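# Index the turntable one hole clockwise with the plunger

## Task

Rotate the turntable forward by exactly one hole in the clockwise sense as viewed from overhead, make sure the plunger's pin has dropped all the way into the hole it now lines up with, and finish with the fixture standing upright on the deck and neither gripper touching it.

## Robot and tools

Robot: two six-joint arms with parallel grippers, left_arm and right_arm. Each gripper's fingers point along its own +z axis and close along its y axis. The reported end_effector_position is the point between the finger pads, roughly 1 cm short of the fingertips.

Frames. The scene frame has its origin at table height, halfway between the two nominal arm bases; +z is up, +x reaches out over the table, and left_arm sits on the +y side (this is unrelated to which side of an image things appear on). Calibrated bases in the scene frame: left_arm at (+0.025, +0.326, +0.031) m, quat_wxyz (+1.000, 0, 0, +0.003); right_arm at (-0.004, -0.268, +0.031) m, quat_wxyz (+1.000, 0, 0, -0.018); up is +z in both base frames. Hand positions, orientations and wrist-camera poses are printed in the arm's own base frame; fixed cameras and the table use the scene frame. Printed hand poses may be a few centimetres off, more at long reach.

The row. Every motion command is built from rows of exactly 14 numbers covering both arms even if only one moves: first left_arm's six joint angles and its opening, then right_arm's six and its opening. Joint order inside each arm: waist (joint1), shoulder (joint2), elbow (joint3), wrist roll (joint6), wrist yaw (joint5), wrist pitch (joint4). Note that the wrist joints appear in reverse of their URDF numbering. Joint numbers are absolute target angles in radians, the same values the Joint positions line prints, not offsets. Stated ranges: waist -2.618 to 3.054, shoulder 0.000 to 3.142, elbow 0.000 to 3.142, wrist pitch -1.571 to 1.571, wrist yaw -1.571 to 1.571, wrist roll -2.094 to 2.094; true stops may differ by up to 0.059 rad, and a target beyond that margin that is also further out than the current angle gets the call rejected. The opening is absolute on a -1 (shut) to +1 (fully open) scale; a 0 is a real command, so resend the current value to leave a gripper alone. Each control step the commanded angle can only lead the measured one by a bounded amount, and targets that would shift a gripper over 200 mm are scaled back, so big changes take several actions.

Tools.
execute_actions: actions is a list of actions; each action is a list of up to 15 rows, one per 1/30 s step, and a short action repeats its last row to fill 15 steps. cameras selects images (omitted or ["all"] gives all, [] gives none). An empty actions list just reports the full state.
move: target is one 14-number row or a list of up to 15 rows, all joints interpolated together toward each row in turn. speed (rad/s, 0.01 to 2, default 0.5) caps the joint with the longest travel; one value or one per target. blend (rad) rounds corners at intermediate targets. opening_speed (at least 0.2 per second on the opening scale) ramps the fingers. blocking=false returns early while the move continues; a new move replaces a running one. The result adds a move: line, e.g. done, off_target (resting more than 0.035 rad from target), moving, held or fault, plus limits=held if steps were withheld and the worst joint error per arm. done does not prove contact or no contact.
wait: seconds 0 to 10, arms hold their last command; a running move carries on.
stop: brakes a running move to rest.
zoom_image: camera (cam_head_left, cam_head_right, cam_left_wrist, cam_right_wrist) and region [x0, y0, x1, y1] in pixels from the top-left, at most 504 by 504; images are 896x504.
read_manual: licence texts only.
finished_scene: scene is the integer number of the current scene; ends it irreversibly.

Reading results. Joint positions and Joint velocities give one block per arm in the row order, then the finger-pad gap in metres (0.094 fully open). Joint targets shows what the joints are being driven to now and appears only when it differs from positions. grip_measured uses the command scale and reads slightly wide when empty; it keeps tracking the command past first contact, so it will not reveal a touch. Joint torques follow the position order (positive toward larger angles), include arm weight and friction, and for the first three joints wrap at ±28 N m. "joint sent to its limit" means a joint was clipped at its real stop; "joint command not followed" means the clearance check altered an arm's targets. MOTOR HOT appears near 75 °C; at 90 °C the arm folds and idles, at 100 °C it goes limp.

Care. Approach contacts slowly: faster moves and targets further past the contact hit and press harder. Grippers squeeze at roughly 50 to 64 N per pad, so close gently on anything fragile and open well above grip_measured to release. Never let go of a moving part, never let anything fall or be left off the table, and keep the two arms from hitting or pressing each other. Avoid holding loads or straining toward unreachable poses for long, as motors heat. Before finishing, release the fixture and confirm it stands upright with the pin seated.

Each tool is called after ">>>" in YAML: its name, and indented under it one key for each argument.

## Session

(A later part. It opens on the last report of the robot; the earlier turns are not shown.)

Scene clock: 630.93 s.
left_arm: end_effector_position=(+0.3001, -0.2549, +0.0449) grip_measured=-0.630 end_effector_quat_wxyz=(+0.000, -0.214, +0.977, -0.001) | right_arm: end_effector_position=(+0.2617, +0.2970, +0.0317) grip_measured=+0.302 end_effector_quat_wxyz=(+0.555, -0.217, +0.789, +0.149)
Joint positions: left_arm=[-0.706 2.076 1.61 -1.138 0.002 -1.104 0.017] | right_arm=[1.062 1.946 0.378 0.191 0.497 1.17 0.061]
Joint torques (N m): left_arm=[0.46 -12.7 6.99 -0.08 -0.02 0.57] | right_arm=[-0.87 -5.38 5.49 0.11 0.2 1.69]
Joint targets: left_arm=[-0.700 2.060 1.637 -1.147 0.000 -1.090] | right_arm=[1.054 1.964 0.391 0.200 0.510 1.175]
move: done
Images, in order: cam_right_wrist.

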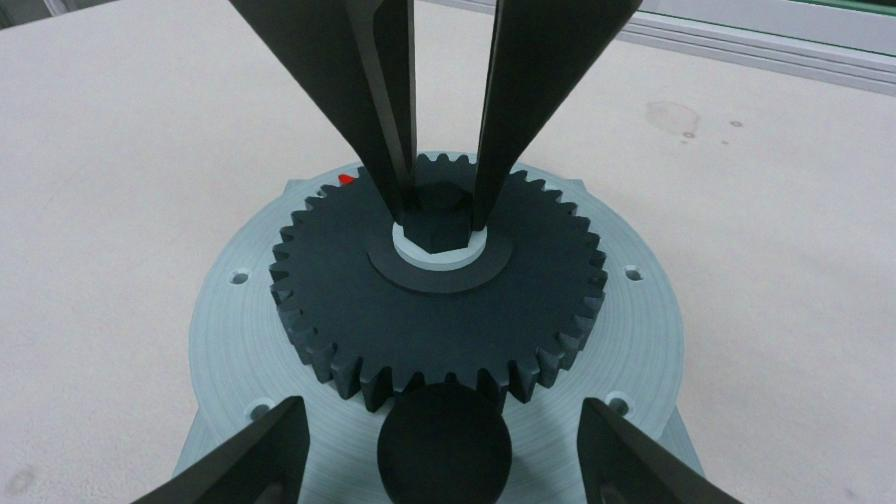

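>>> move:
  target: [-0.7,2.06,1.637,-1.147,0,-1.09,-0.8,1.054,1.964,0.391,0.2,0.51,1.145,-0.1]
  speed: 0.15
  opening_speed: 0.4
  cameras: ["cam_right_wrist"]

>>> zoom_image:
  camera: "cam_right_wrist"
  region: [250, 204, 650, 504]

Scene clock: 644.93 s.
left_arm: end_effector_position=(+0.3001, -0.2549, +0.0449) grip_measured=-0.630 end_effector_quat_wxyz=(+0.000, -0.214, +0.977, -0.001) | right_arm: end_effector_position=(+0.2613, +0.2964, +0.0299) grip_measured=-0.098 end_effector_quat_wxyz=(+0.552, -0.219, +0.791, +0.146)
Joint positions: left_arm=[-0.706 2.076 1.61 -1.138 0.002 -1.104 0.017] | right_arm=[1.062 1.946 0.378 0.191 0.497 1.162 0.042]
Joint torques (N m): left_arm=[0.47 -12.68 6.94 -0.09 -0.02 0.58] | right_arm=[-0.85 -5.44 5.42 0.11 0.21 1.51]
Joint targets: left_arm=[-0.700 2.060 1.637 -1.147 0.000 -1.090] | right_arm=[1.054 1.964 0.391 0.200 0.510 1.145]
move: done
Images, in order: cam_right_wrist.

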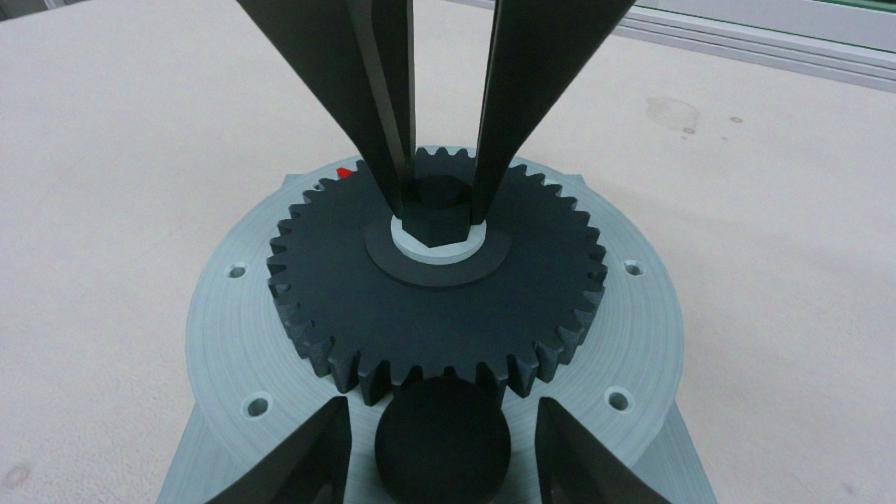

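Scaled by 1.260 from the camera's 896x504 image, which has a finer 1280x720 frame.

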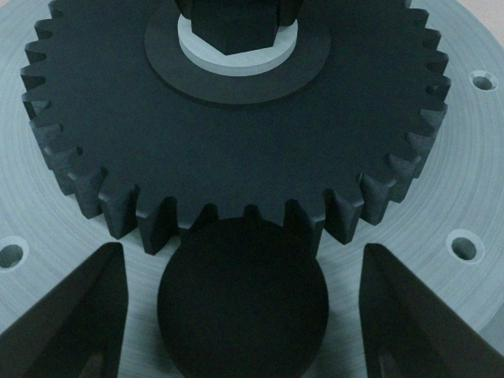

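>>> move:
  target: [-0.7,2.06,1.637,-1.147,0,-1.09,-0.8,1.054,1.964,0.391,0.2,0.51,1.192,-0.1]
  speed: 0.15
  cameras: ["cam_right_wrist"]

>>> zoom_image:
  camera: "cam_right_wrist"
  region: [250, 204, 650, 504]

Scene clock: 652.20 s.
left_arm: end_effector_position=(+0.3001, -0.2549, +0.0449) grip_measured=-0.630 end_effector_quat_wxyz=(+0.000, -0.214, +0.977, -0.001) | right_arm: end_effector_position=(+0.2624, +0.2983, +0.0353) grip_measured=-0.098 end_effector_quat_wxyz=(+0.560, -0.214, +0.786, +0.154)
Joint positions: left_arm=[-0.706 2.076 1.61 -1.138 0.002 -1.104 0.017] | right_arm=[1.062 1.946 0.378 0.191 0.497 1.187 0.042]
Joint torques (N m): left_arm=[0.53 -12.66 7.01 -0.09 -0.03 0.57] | right_arm=[-0.85 -5.42 5.49 0.11 0.2 1.68]
Joint targets: left_arm=[-0.700 2.060 1.637 -1.147 0.000 -1.090] | right_arm=[1.054 1.964 0.391 0.200 0.510 1.192]
move: done
Images, in order: cam_right_wrist.

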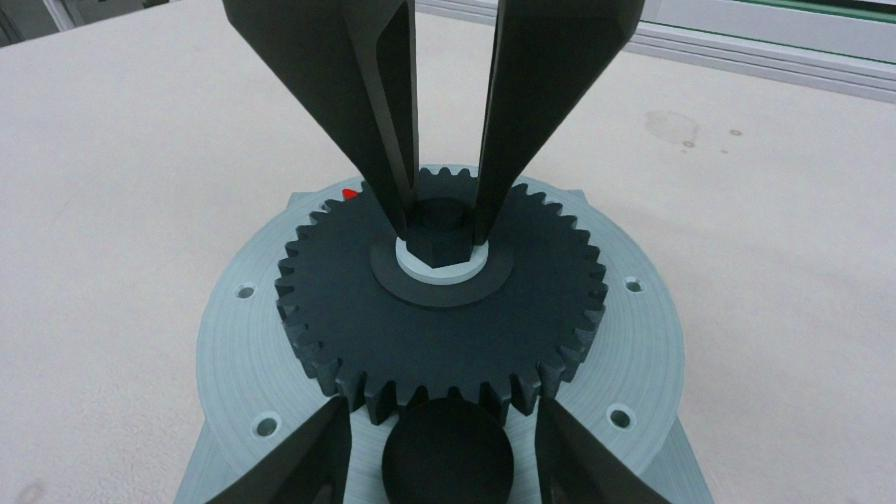

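Scaled by 1.260 from the camera's 896x504 image, which has a finer 1280x720 frame.

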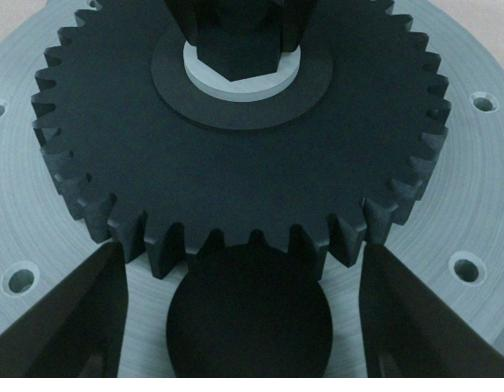

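>>> move:
  target: [-0.7,2.06,1.637,-1.147,0,-1.09,-0.8,1.054,1.964,0.391,0.2,0.51,1.192,-0.8]
  opening_speed: 0.25
  cameras: ["cam_left_wrist","cam_right_wrist"]

>>> zoom_image:
  camera: "cam_right_wrist"
  region: [250, 204, 650, 504]

Scene clock: 660.60 s.
left_arm: end_effector_position=(+0.3001, -0.2549, +0.0449) grip_measured=-0.630 end_effector_quat_wxyz=(+0.000, -0.214, +0.977, -0.001) | right_arm: end_effector_position=(+0.2627, +0.2979, +0.0355) grip_measured=-0.494 end_effector_quat_wxyz=(+0.560, -0.212, +0.786, +0.153)
Joint positions: left_arm=[-0.706 2.076 1.61 -1.138 0.002 -1.104 0.017] | right_arm=[1.062 1.946 0.378 0.192 0.5 1.188 0.024]
Joint torques (N m): left_arm=[0.5 -12.66 6.91 -0.09 -0.02 0.57] | right_arm=[-0.92 -5.37 5.42 0.11 0.18 1.68]
Joint targets: left_arm=[-0.700 2.060 1.637 -1.147 0.000 -1.090] | right_arm=[1.054 1.964 0.391 0.200 0.510 1.192]
move: done
Images, in order: cam_left_wrist, cam_right_wrist.

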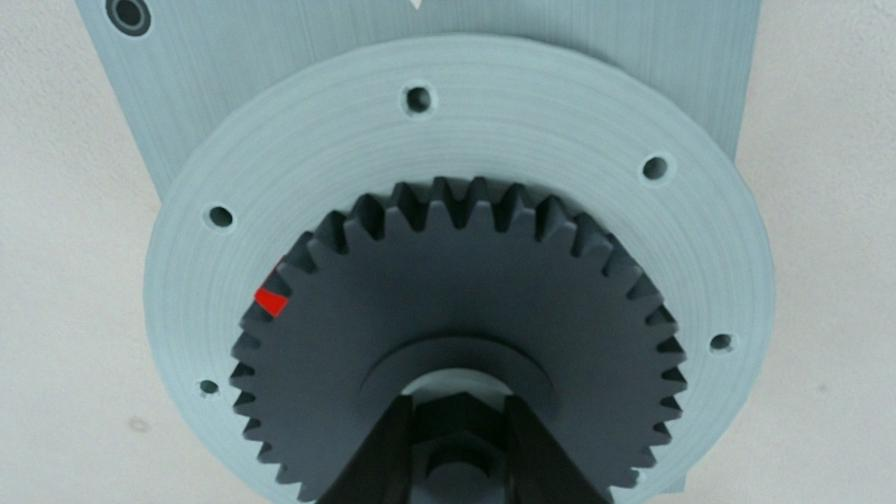

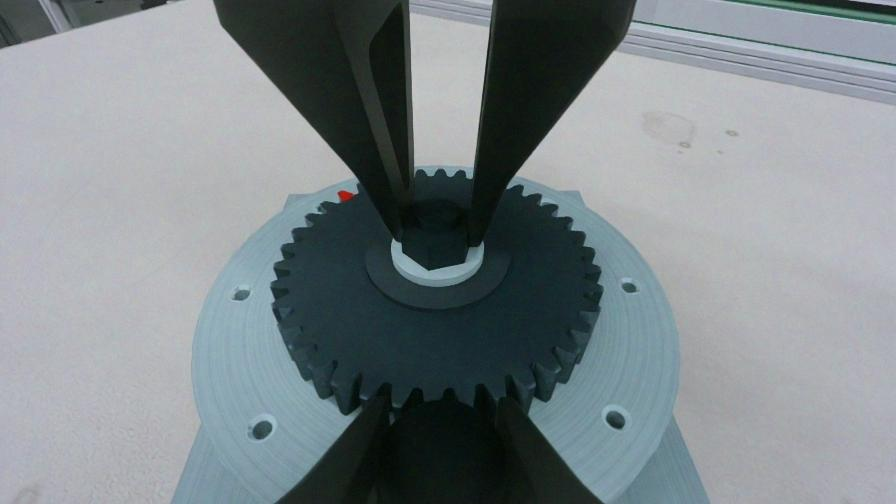

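Scaled by 1.260 from the camera's 896x504 image, which has a finer 1280x720 frame.

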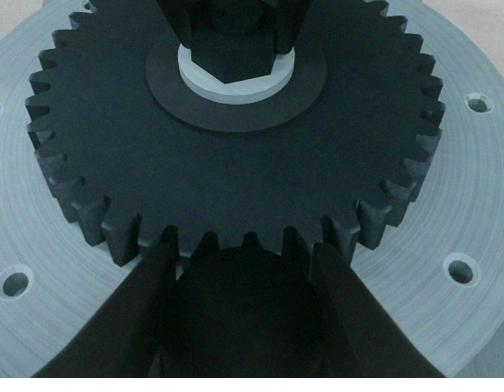

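>>> move:
  target: [-0.7,2.06,1.637,-1.147,0,-1.09,-0.8,1.054,1.88,0.391,0.2,0.51,1.14,-0.8]
  speed: 0.1
  cameras: ["cam_left_wrist","cam_right_wrist"]

>>> zoom_image:
  camera: "cam_right_wrist"
  region: [250, 204, 650, 504]

Scene clock: 677.97 s.
left_arm: end_effector_position=(+0.3001, -0.2549, +0.0449) grip_measured=-0.630 end_effector_quat_wxyz=(+0.000, -0.214, +0.977, -0.001) | right_arm: end_effector_position=(+0.2625, +0.2977, +0.0357) grip_measured=-0.494 end_effector_quat_wxyz=(+0.553, -0.216, +0.791, +0.149)
Joint positions: left_arm=[-0.706 2.076 1.61 -1.138 0.002 -1.104 0.017] | right_arm=[1.061 1.917 0.385 0.196 0.497 1.131 0.024]
Joint torques (N m): left_arm=[0.49 -12.67 6.93 -0.09 -0.02 0.56] | right_arm=[-0.75 -9.68 4.98 0.05 0.22 1.73]
Joint targets: left_arm=[-0.700 2.060 1.637 -1.147 0.000 -1.090] | right_arm=[1.054 1.880 0.391 0.200 0.510 1.140]
move: off_target (right_arm); right_arm: the shoulder is farthest, 0.037 rad from its target
Images, in order: cam_left_wrist, cam_right_wrist.

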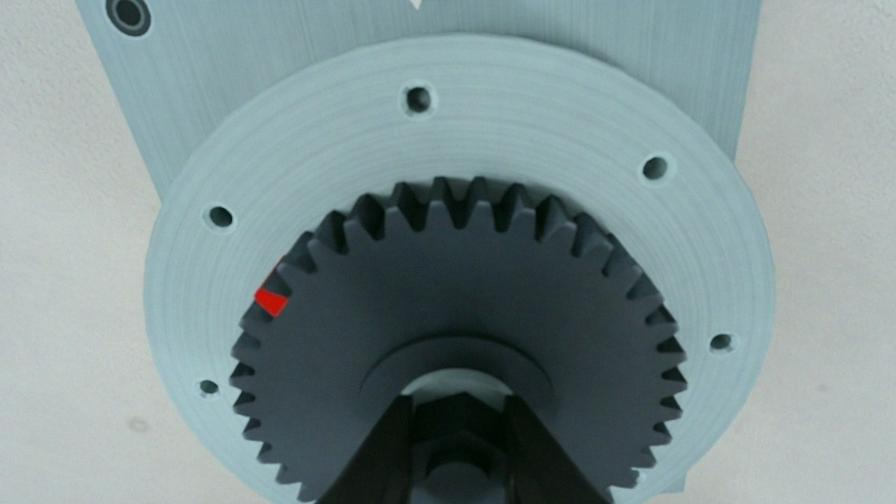

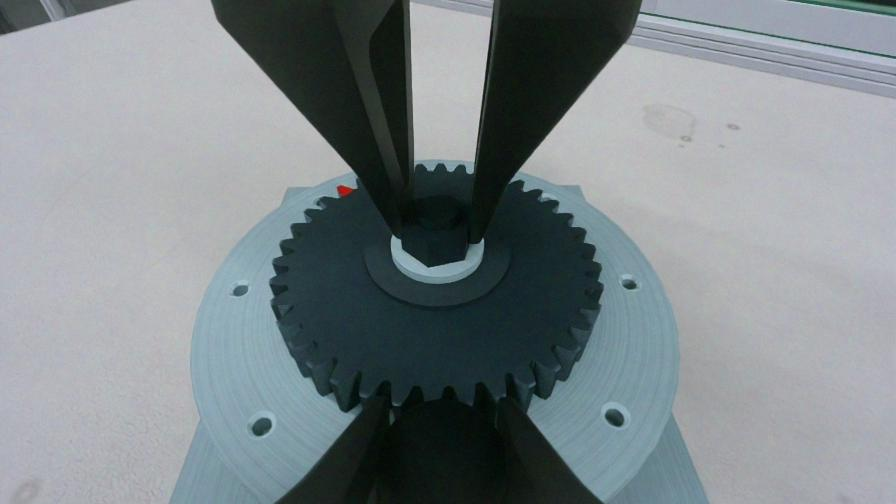

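Scaled by 1.260 from the camera's 896x504 image, which has a finer 1280x720 frame.

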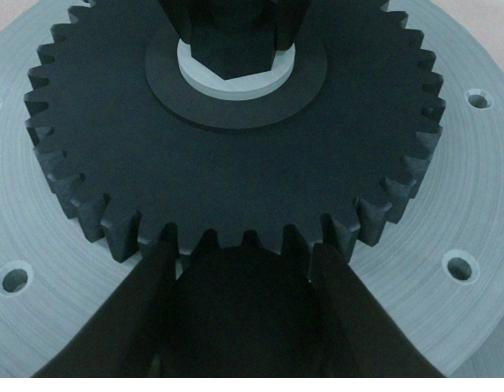

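>>> move:
  target: [-0.7,2.06,1.637,-1.147,0,-1.09,-0.8,1.054,1.83,0.391,0.2,0.51,1.15,-0.8]
  speed: 0.1
  cameras: ["cam_left_wrist","cam_right_wrist"]

>>> zoom_image:
  camera: "cam_right_wrist"
  region: [250, 204, 650, 504]

Scene clock: 688.00 s.
left_arm: end_effector_position=(+0.3000, -0.2550, +0.0449) grip_measured=-0.630 end_effector_quat_wxyz=(+0.000, -0.214, +0.977, -0.001) | right_arm: end_effector_position=(+0.2620, +0.2970, +0.0365) grip_measured=-0.494 end_effector_quat_wxyz=(+0.546, -0.220, +0.795, +0.147)
Joint positions: left_arm=[-0.706 2.076 1.61 -1.138 0.002 -1.104 0.017] | right_arm=[1.057 1.887 0.387 0.198 0.486 1.081 0.024]
Joint torques (N m): left_arm=[0.49 -12.7 6.95 -0.08 -0.03 0.57] | right_arm=[-0.35 -11.22 4.97 0.03 0.34 2.28]
Joint targets: left_arm=[-0.700 2.060 1.637 -1.147 0.000 -1.090] | right_arm=[1.054 1.830 0.391 0.200 0.510 1.150]
move: off_target (right_arm); right_arm: the wrist pitch is farthest, 0.069 rad from its target
Images, in order: cam_left_wrist, cam_right_wrist.

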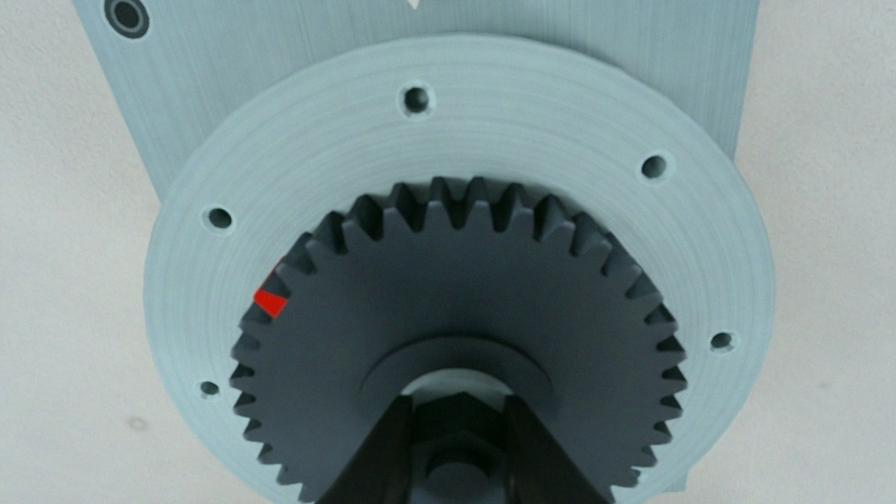

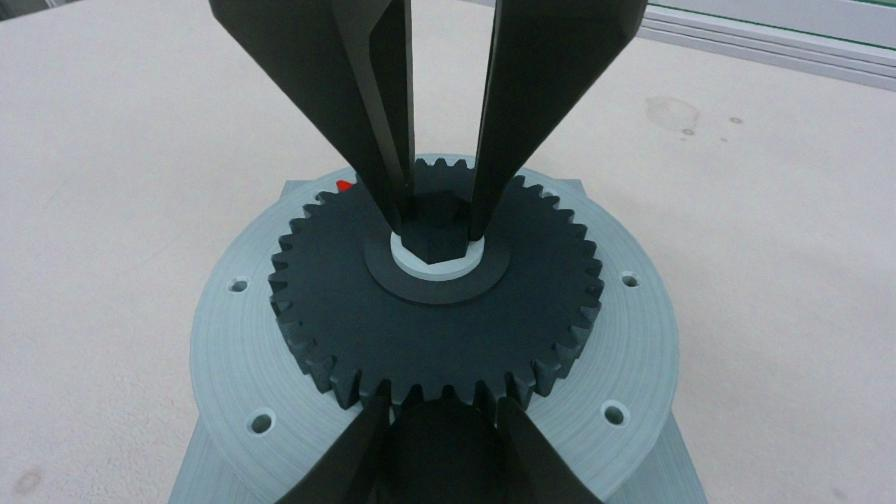

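Scaled by 1.260 from the camera's 896x504 image, which has a finer 1280x720 frame.

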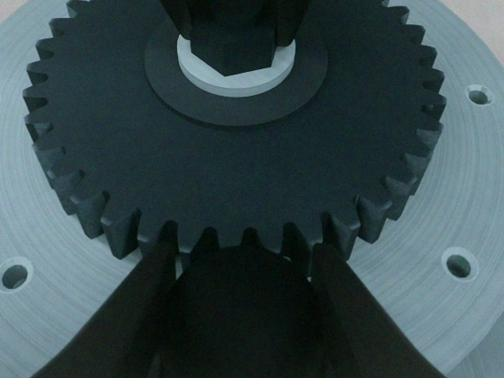

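>>> move:
  target: [-0.7,2.06,1.637,-1.147,0,-1.09,-0.8,1.054,1.81,0.391,0.2,0.51,1.32,-0.8]
  speed: 0.15
  cameras: ["cam_left_wrist","cam_right_wrist"]

>>> zoom_image:
  camera: "cam_right_wrist"
  region: [250, 204, 650, 504]

Scene clock: 699.53 s.
left_arm: end_effector_position=(+0.3000, -0.2550, +0.0449) grip_measured=-0.630 end_effector_quat_wxyz=(+0.000, -0.214, +0.977, -0.001) | right_arm: end_effector_position=(+0.2623, +0.2976, +0.0406) grip_measured=-0.494 end_effector_quat_wxyz=(+0.552, -0.216, +0.790, +0.154)
Joint positions: left_arm=[-0.706 2.076 1.61 -1.138 0.002 -1.104 0.017] | right_arm=[1.056 1.887 0.381 0.198 0.483 1.108 0.024]
Joint torques (N m): left_arm=[0.5 -12.64 6.95 -0.09 -0.03 0.58] | right_arm=[-0.28 -12.77 5.61 0.04 0.34 3.57]
Heat: left arm: 43 °C; right arm: 40 °C.
Joint targets: left_arm=[-0.700 2.060 1.637 -1.147 0.000 -1.090] | right_arm=[1.054 1.810 0.391 0.200 0.510 1.320]
move: off_target (right_arm); right_arm: the wrist pitch is farthest, 0.212 rad from its target
Images, in order: cam_left_wrist, cam_right_wrist.

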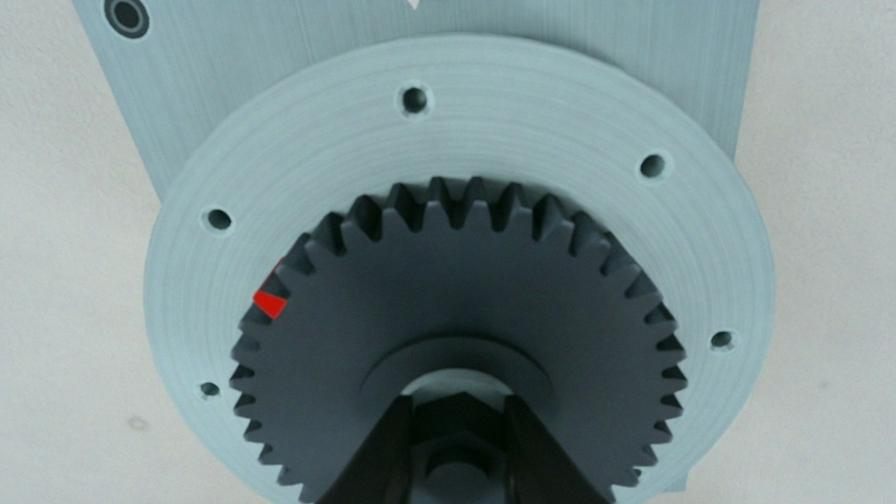

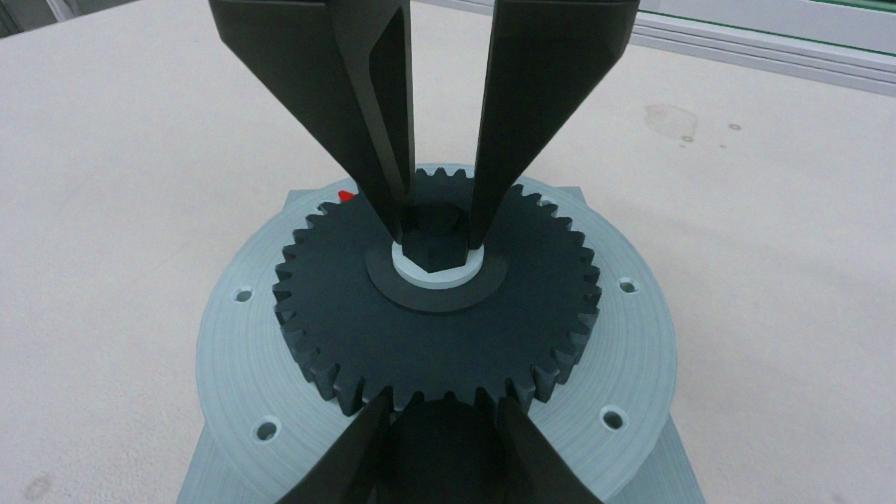

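Scaled by 1.260 from the camera's 896x504 image, which has a finer 1280x720 frame.

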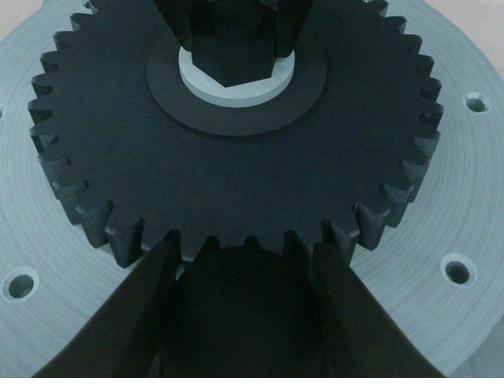

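>>> move:
  target: [-0.7,2.06,1.637,-1.147,0,-1.09,-0.8,1.054,1.785,0.391,0.2,0.51,1.40,-0.8]
  speed: 0.15

>>> zoom_image:
  camera: "cam_right_wrist"
  region: [250, 204, 650, 504]

>>> zoom_image:
  camera: "cam_head_left"
  region: [400, 250, 520, 370]

Scene clock: 707.17 s.
left_arm: end_effector_position=(+0.3000, -0.2550, +0.0449) grip_measured=-0.631 end_effector_quat_wxyz=(+0.000, -0.214, +0.977, -0.001) | right_arm: end_effector_position=(+0.2621, +0.2974, +0.0424) grip_measured=-0.494 end_effector_quat_wxyz=(+0.555, -0.214, +0.788, +0.158)
Joint positions: left_arm=[-0.706 2.076 1.61 -1.138 0.002 -1.104 0.017] | right_arm=[1.055 1.887 0.375 0.198 0.48 1.126 0.024]
Joint torques (N m): left_arm=[0.47 -12.64 6.97 -0.09 -0.03 0.56] | right_arm=[-0.2 -14.82 6.12 0.04 0.38 4.15]
Heat: left arm: 43 °C; right arm: 45 °C.
Joint targets: left_arm=[-0.700 2.060 1.637 -1.147 0.000 -1.090] | right_arm=[1.054 1.785 0.391 0.200 0.510 1.400]
move: off_target (right_arm); right_arm: the wrist pitch is farthest, 0.274 rad from its target

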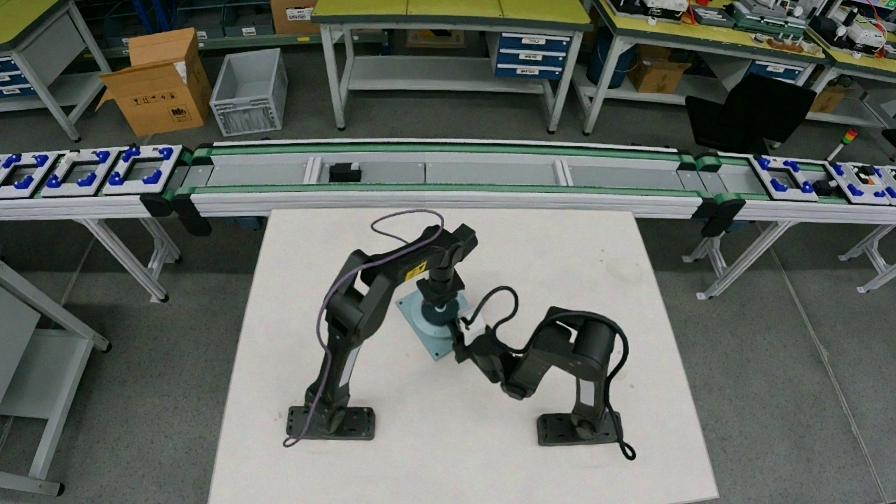

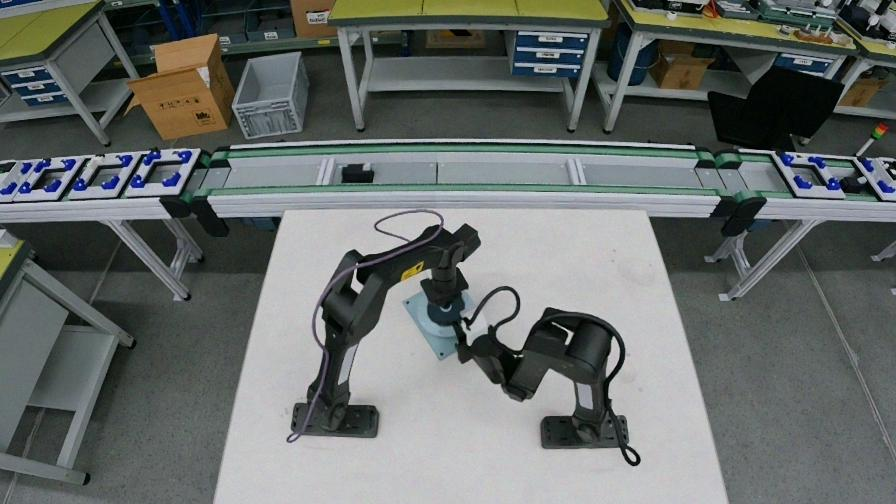

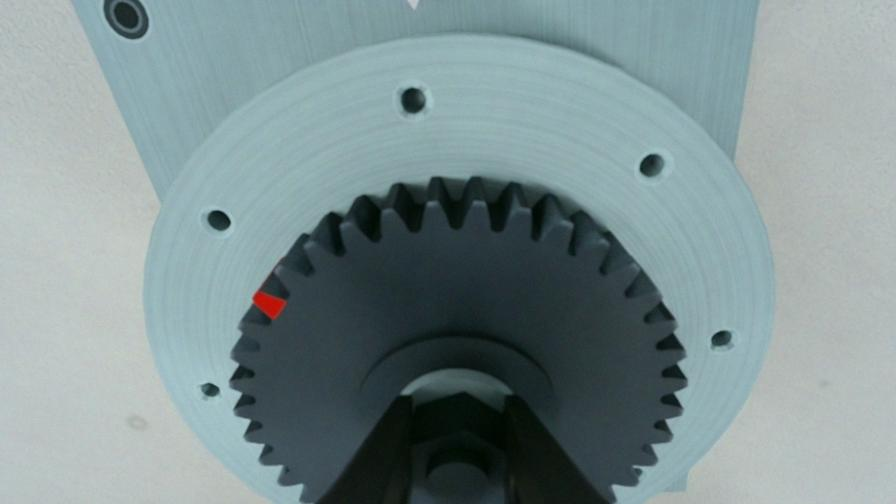

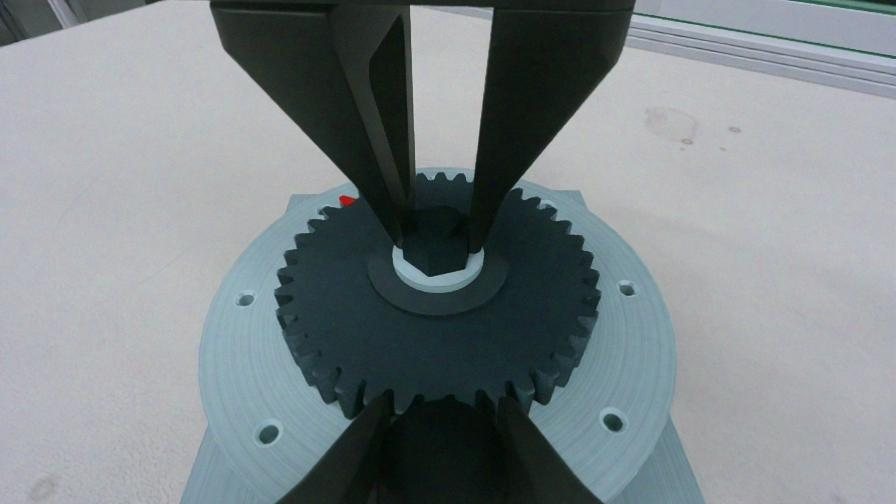

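Scaled by 1.260 from the camera's 896x504 image, which has a finer 1280x720 frame.

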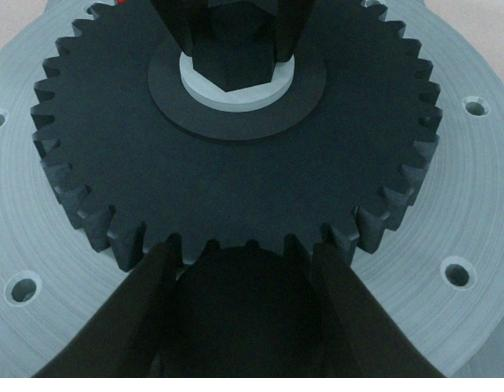

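Scaled by 4.200 from the camera's 896x504 image, which has a finer 1280x720 frame.

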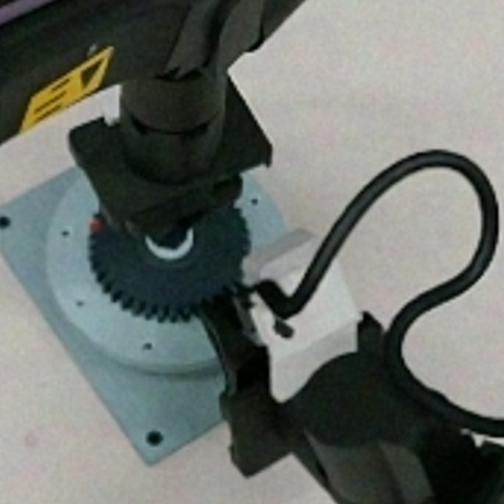

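>>> move:
  target: [-0.7,2.06,1.637,-0.95,0,-1.09,-0.8,1.054,1.785,0.391,0.2,0.51,1.40,-0.8]
  speed: 0.15
  cameras: ["cam_left_wrist","cam_right_wrist"]

>>> zoom_image:
  camera: "cam_right_wrist"
  region: [250, 204, 650, 504]

Scene clock: 718.17 s.
left_arm: end_effector_position=(+0.3002, -0.2553, +0.0449) grip_measured=-0.631 end_effector_quat_wxyz=(+0.000, -0.130, +0.992, -0.002) | right_arm: end_effector_position=(+0.2620, +0.2974, +0.0428) grip_measured=-0.494 end_effector_quat_wxyz=(+0.555, -0.214, +0.788, +0.159)
Joint positions: left_arm=[-0.706 2.076 1.61 -0.966 0.003 -1.102 0.017] | right_arm=[1.055 1.886 0.374 0.198 0.48 1.128 0.024]
Joint torques (N m): left_arm=[0.5 -12.7 6.94 0.19 -0.03 0.56] | right_arm=[-0.21 -14.74 6.24 0.05 0.39 4.13]
Heat: left arm: 43 °C; right arm: 50 °C.
Joint targets: left_arm=[-0.700 2.060 1.637 -0.950 0.000 -1.090] | right_arm=[1.054 1.785 0.391 0.200 0.510 1.400]
move: off_target (right_arm); right_arm: the wrist pitch is farthest, 0.272 rad from its target
Images, in order: cam_left_wrist, cam_right_wrist.

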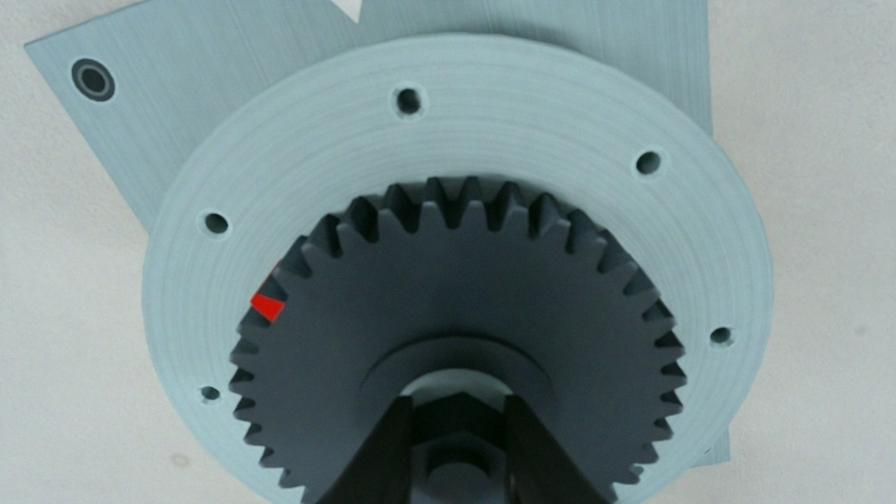

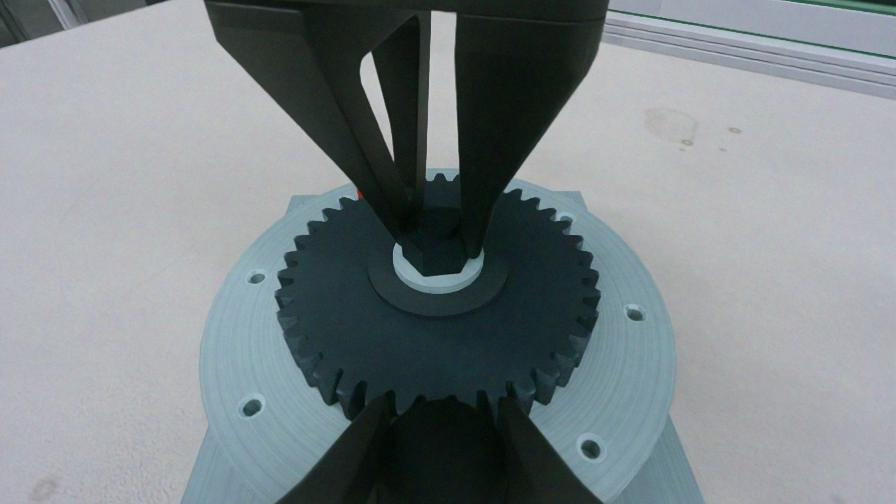

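Scaled by 1.260 from the camera's 896x504 image, which has a finer 1280x720 frame.

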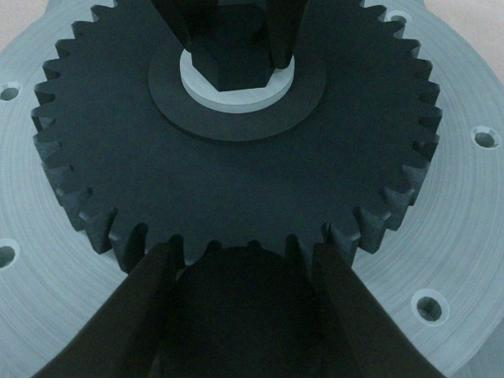

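>>> move:
  target: [-0.7,2.06,1.637,-0.95,0,-1.09,-0.8,1.054,1.88,0.385,0.2,0.49,1.12,-0.8]
  speed: 0.15
  cameras: ["cam_right_wrist"]

>>> zoom_image:
  camera: "cam_right_wrist"
  region: [250, 204, 650, 504]

Scene clock: 735.00 s.
left_arm: end_effector_position=(+0.3002, -0.2553, +0.0449) grip_measured=-0.631 end_effector_quat_wxyz=(+0.000, -0.129, +0.992, -0.002) | right_arm: end_effector_position=(+0.2613, +0.2964, +0.0395) grip_measured=-0.494 end_effector_quat_wxyz=(+0.551, -0.217, +0.791, +0.154)
Joint positions: left_arm=[-0.706 2.076 1.61 -0.965 0.003 -1.102 0.017] | right_arm=[1.055 1.886 0.375 0.198 0.479 1.111 0.024]
Joint torques (N m): left_arm=[0.51 -12.7 6.97 0.18 -0.03 0.55] | right_arm=[-0.16 -7.04 5.5 0.03 0.2 1.73]
Joint targets: left_arm=[-0.700 2.060 1.637 -0.950 0.000 -1.090] | right_arm=[1.054 1.880 0.385 0.200 0.490 1.120]
move: done
Images, in order: cam_right_wrist.

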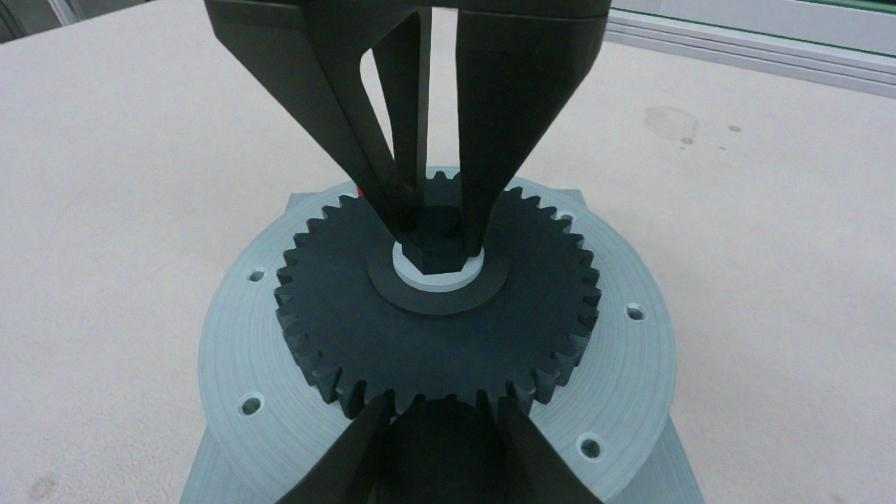

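Scaled by 1.260 from the camera's 896x504 image, which has a finer 1280x720 frame.

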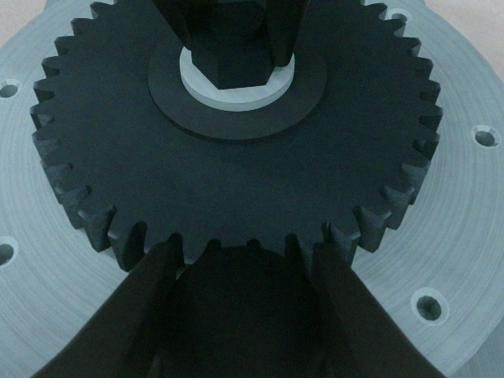

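>>> move:
  target: [-0.7,2.06,1.637,-0.95,0,-1.09,-0.8,1.054,1.89,0.385,0.2,0.49,1.09,-0.8]
  speed: 0.1
  cameras: []

>>> move:
  target: [-0.7,2.06,1.637,-0.95,0,-1.09,-0.8,1.054,1.90,0.385,0.2,0.49,1.07,-0.8]
  speed: 0.1
  cameras: ["cam_right_wrist"]

Scene clock: 743.17 s.
move: done

Scene clock: 743.87 s.
left_arm: end_effector_position=(+0.3002, -0.2553, +0.0449) grip_measured=-0.631 end_effector_quat_wxyz=(+0.000, -0.129, +0.992, -0.002) | right_arm: end_effector_position=(+0.2613, +0.2962, +0.0389) grip_measured=-0.494 end_effector_quat_wxyz=(+0.550, -0.218, +0.792, +0.153)
Joint positions: left_arm=[-0.706 2.076 1.61 -0.965 0.003 -1.102 0.017] | right_arm=[1.055 1.886 0.375 0.198 0.479 1.107 0.024]
Joint torques (N m): left_arm=[0.49 -12.66 6.94 0.18 -0.04 0.55] | right_arm=[-0.2 -5.53 5.53 0.03 0.19 1.33]
Joint targets: left_arm=[-0.700 2.060 1.637 -0.950 0.000 -1.090] | right_arm=[1.054 1.900 0.385 0.200 0.490 1.070]
move: off_target (right_arm); right_arm: the wrist pitch is farthest, 0.037 rad from its target
Images, in order: cam_right_wrist.

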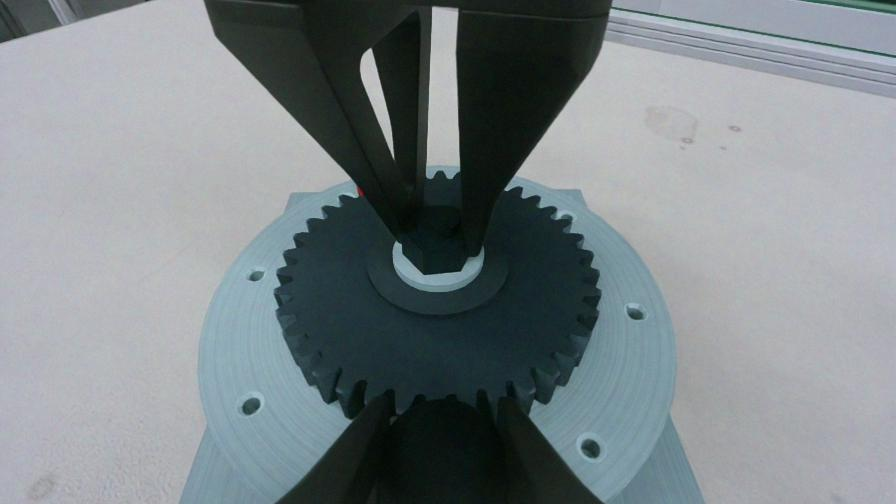

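>>> move:
  target: [-0.7,2.06,1.637,-0.95,0,-1.09,-0.8,1.054,1.90,0.385,0.2,0.49,1.09,0.1]
  opening_speed: 0.4
  cameras: ["cam_right_wrist"]

>>> zoom_image:
  camera: "cam_right_wrist"
  region: [250, 204, 650, 504]

Scene clock: 751.03 s.
left_arm: end_effector_position=(+0.3002, -0.2553, +0.0449) grip_measured=-0.631 end_effector_quat_wxyz=(+0.000, -0.129, +0.992, -0.002) | right_arm: end_effector_position=(+0.2613, +0.2962, +0.0387) grip_measured=+0.098 end_effector_quat_wxyz=(+0.549, -0.218, +0.792, +0.153)
Joint positions: left_arm=[-0.706 2.076 1.61 -0.965 0.003 -1.102 0.017] | right_arm=[1.055 1.886 0.376 0.198 0.48 1.105 0.052]
Joint torques (N m): left_arm=[0.53 -12.68 6.98 0.17 -0.04 0.56] | right_arm=[-0.17 -5.5 5.39 0.03 0.19 1.51]
Joint targets: left_arm=[-0.700 2.060 1.637 -0.950 0.000 -1.090] | right_arm=[1.054 1.900 0.385 0.200 0.490 1.090]
move: done
Images, in order: cam_right_wrist.

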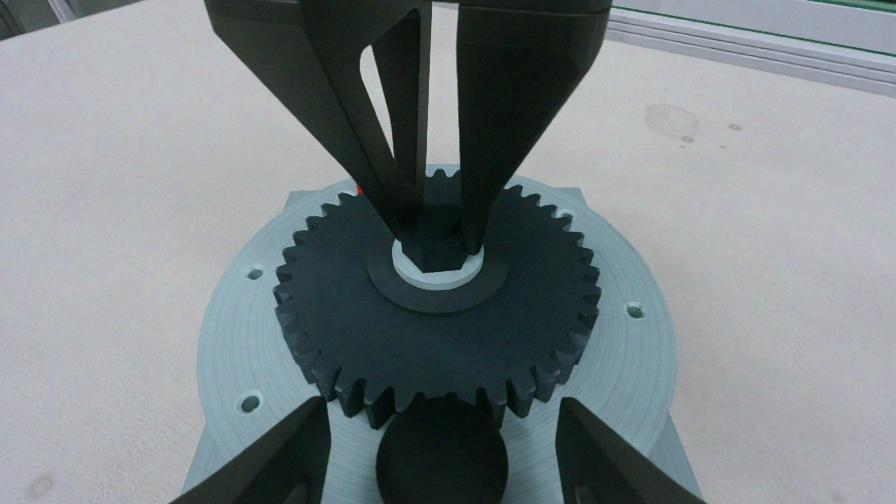

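Scaled by 1.260 from the camera's 896x504 image, which has a finer 1280x720 frame.

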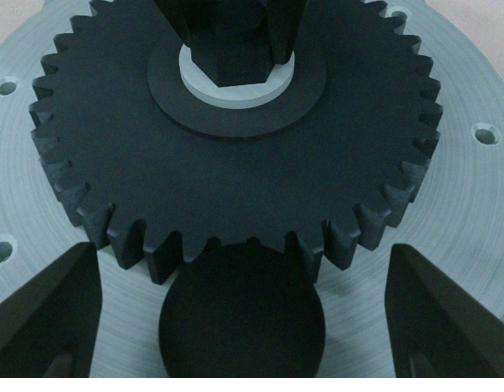

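>>> move:
  target: [-0.7,2.06,1.637,-0.95,0,-1.09,-0.8,1.138,1.66,0.205,0.2,0.49,1.065,0.3]
  speed: 0.25
  cameras: ["cam_left_wrist","cam_right_wrist"]

>>> zoom_image:
  camera: "cam_right_wrist"
  region: [380, 250, 580, 450]

Scene clock: 759.57 s.
left_arm: end_effector_position=(+0.3002, -0.2553, +0.0449) grip_measured=-0.631 end_effector_quat_wxyz=(+0.000, -0.129, +0.992, -0.002) | right_arm: end_effector_position=(+0.2210, +0.2779, +0.0580) grip_measured=+0.298 end_effector_quat_wxyz=(+0.549, -0.243, +0.779, +0.180)
Joint positions: left_arm=[-0.706 2.076 1.61 -0.965 0.003 -1.102 0.017] | right_arm=[1.13 1.679 0.214 0.198 0.48 1.081 0.061]
Joint torques (N m): left_arm=[0.5 -12.64 6.94 0.18 -0.03 0.56] | right_arm=[0.69 -6.46 4.12 0.04 0.17 1.52]
Heat: left arm: 43 °C; right arm: 45 °C.
Joint targets: left_arm=[-0.700 2.060 1.637 -0.950 0.000 -1.090] | right_arm=[1.138 1.660 0.205 0.200 0.490 1.065]
move: done
Images, in order: cam_left_wrist, cam_right_wrist.

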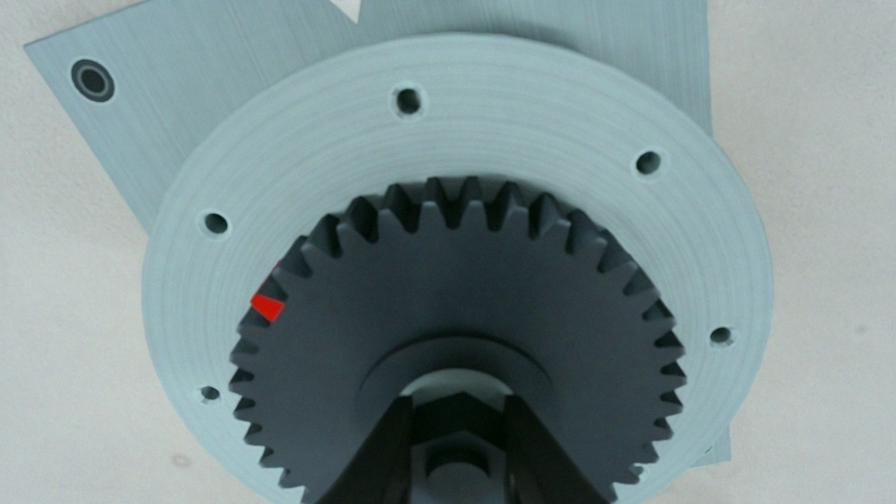

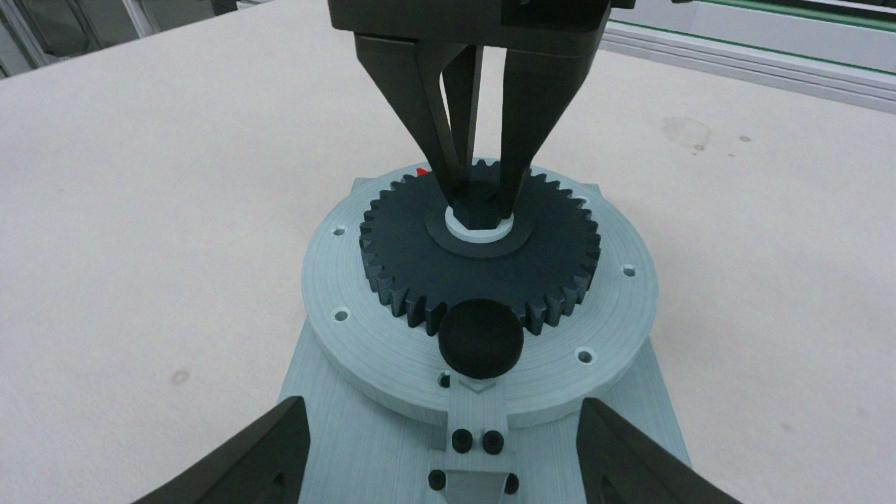

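Scaled by 2.520 from the camera's 896x504 image, which has a finer 1280x720 frame.

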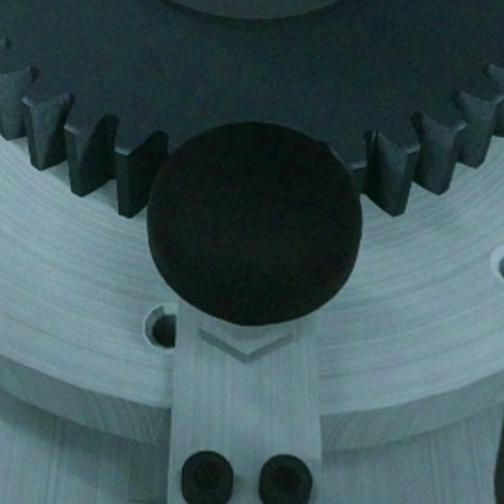

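>>> move:
  target: [-0.7,2.06,1.637,-0.41,0,-1.09,-0.8,1.138,1.66,0.205,0.2,0.49,1.065,0.3]
  speed: 0.25
  cameras: ["cam_left_wrist","cam_right_wrist"]

>>> zoom_image:
  camera: "cam_right_wrist"
  region: [380, 250, 580, 450]

Scene clock: 772.00 s.
left_arm: end_effector_position=(+0.3013, -0.2575, +0.0449) grip_measured=-0.633 end_effector_quat_wxyz=(+0.003, +0.124, +0.992, -0.007) | right_arm: end_effector_position=(+0.2210, +0.2778, +0.0577) grip_measured=+0.298 end_effector_quat_wxyz=(+0.549, -0.243, +0.780, +0.179)
Joint positions: left_arm=[-0.706 2.076 1.61 -0.457 0.008 -1.093 0.017] | right_arm=[1.13 1.679 0.214 0.198 0.48 1.08 0.061]
Joint torques (N m): left_arm=[0.47 -12.71 6.97 0.54 -0.08 0.46] | right_arm=[0.68 -6.43 4.08 0.03 0.17 1.52]
Joint targets: left_arm=[-0.700 2.060 1.637 -0.410 0.000 -1.090] | right_arm=[1.138 1.660 0.205 0.200 0.490 1.065]
move: off_target (left_arm); left_arm: the wrist roll is farthest, 0.047 rad from its target
Images, in order: cam_left_wrist, cam_right_wrist.

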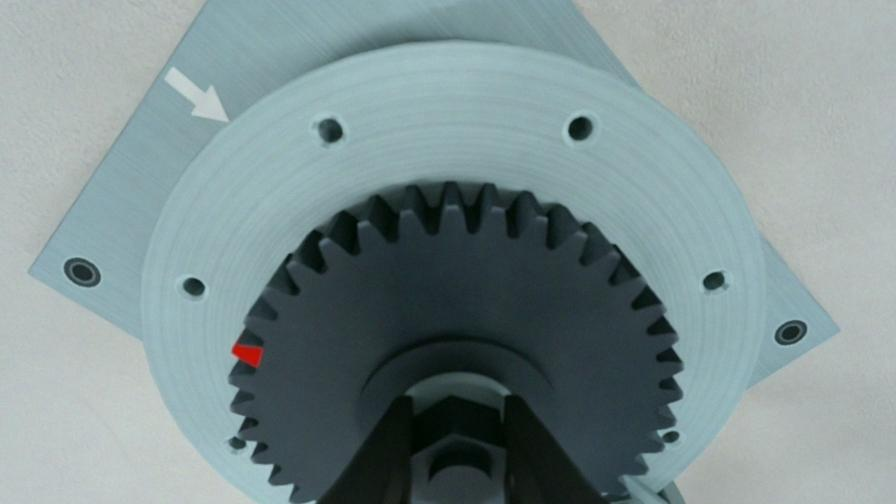

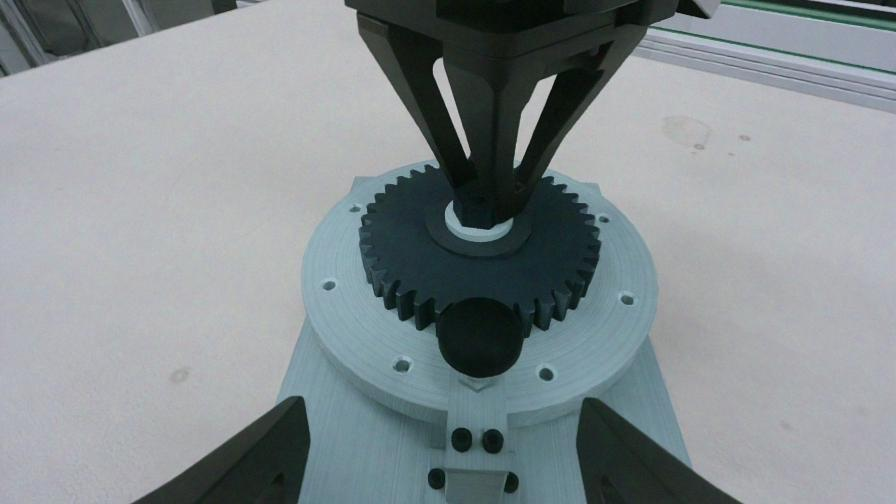

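Scaled by 2.520 from the camera's 896x504 image, which has a finer 1280x720 frame.

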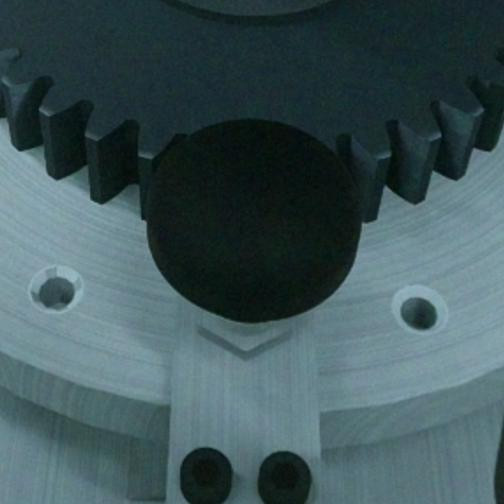

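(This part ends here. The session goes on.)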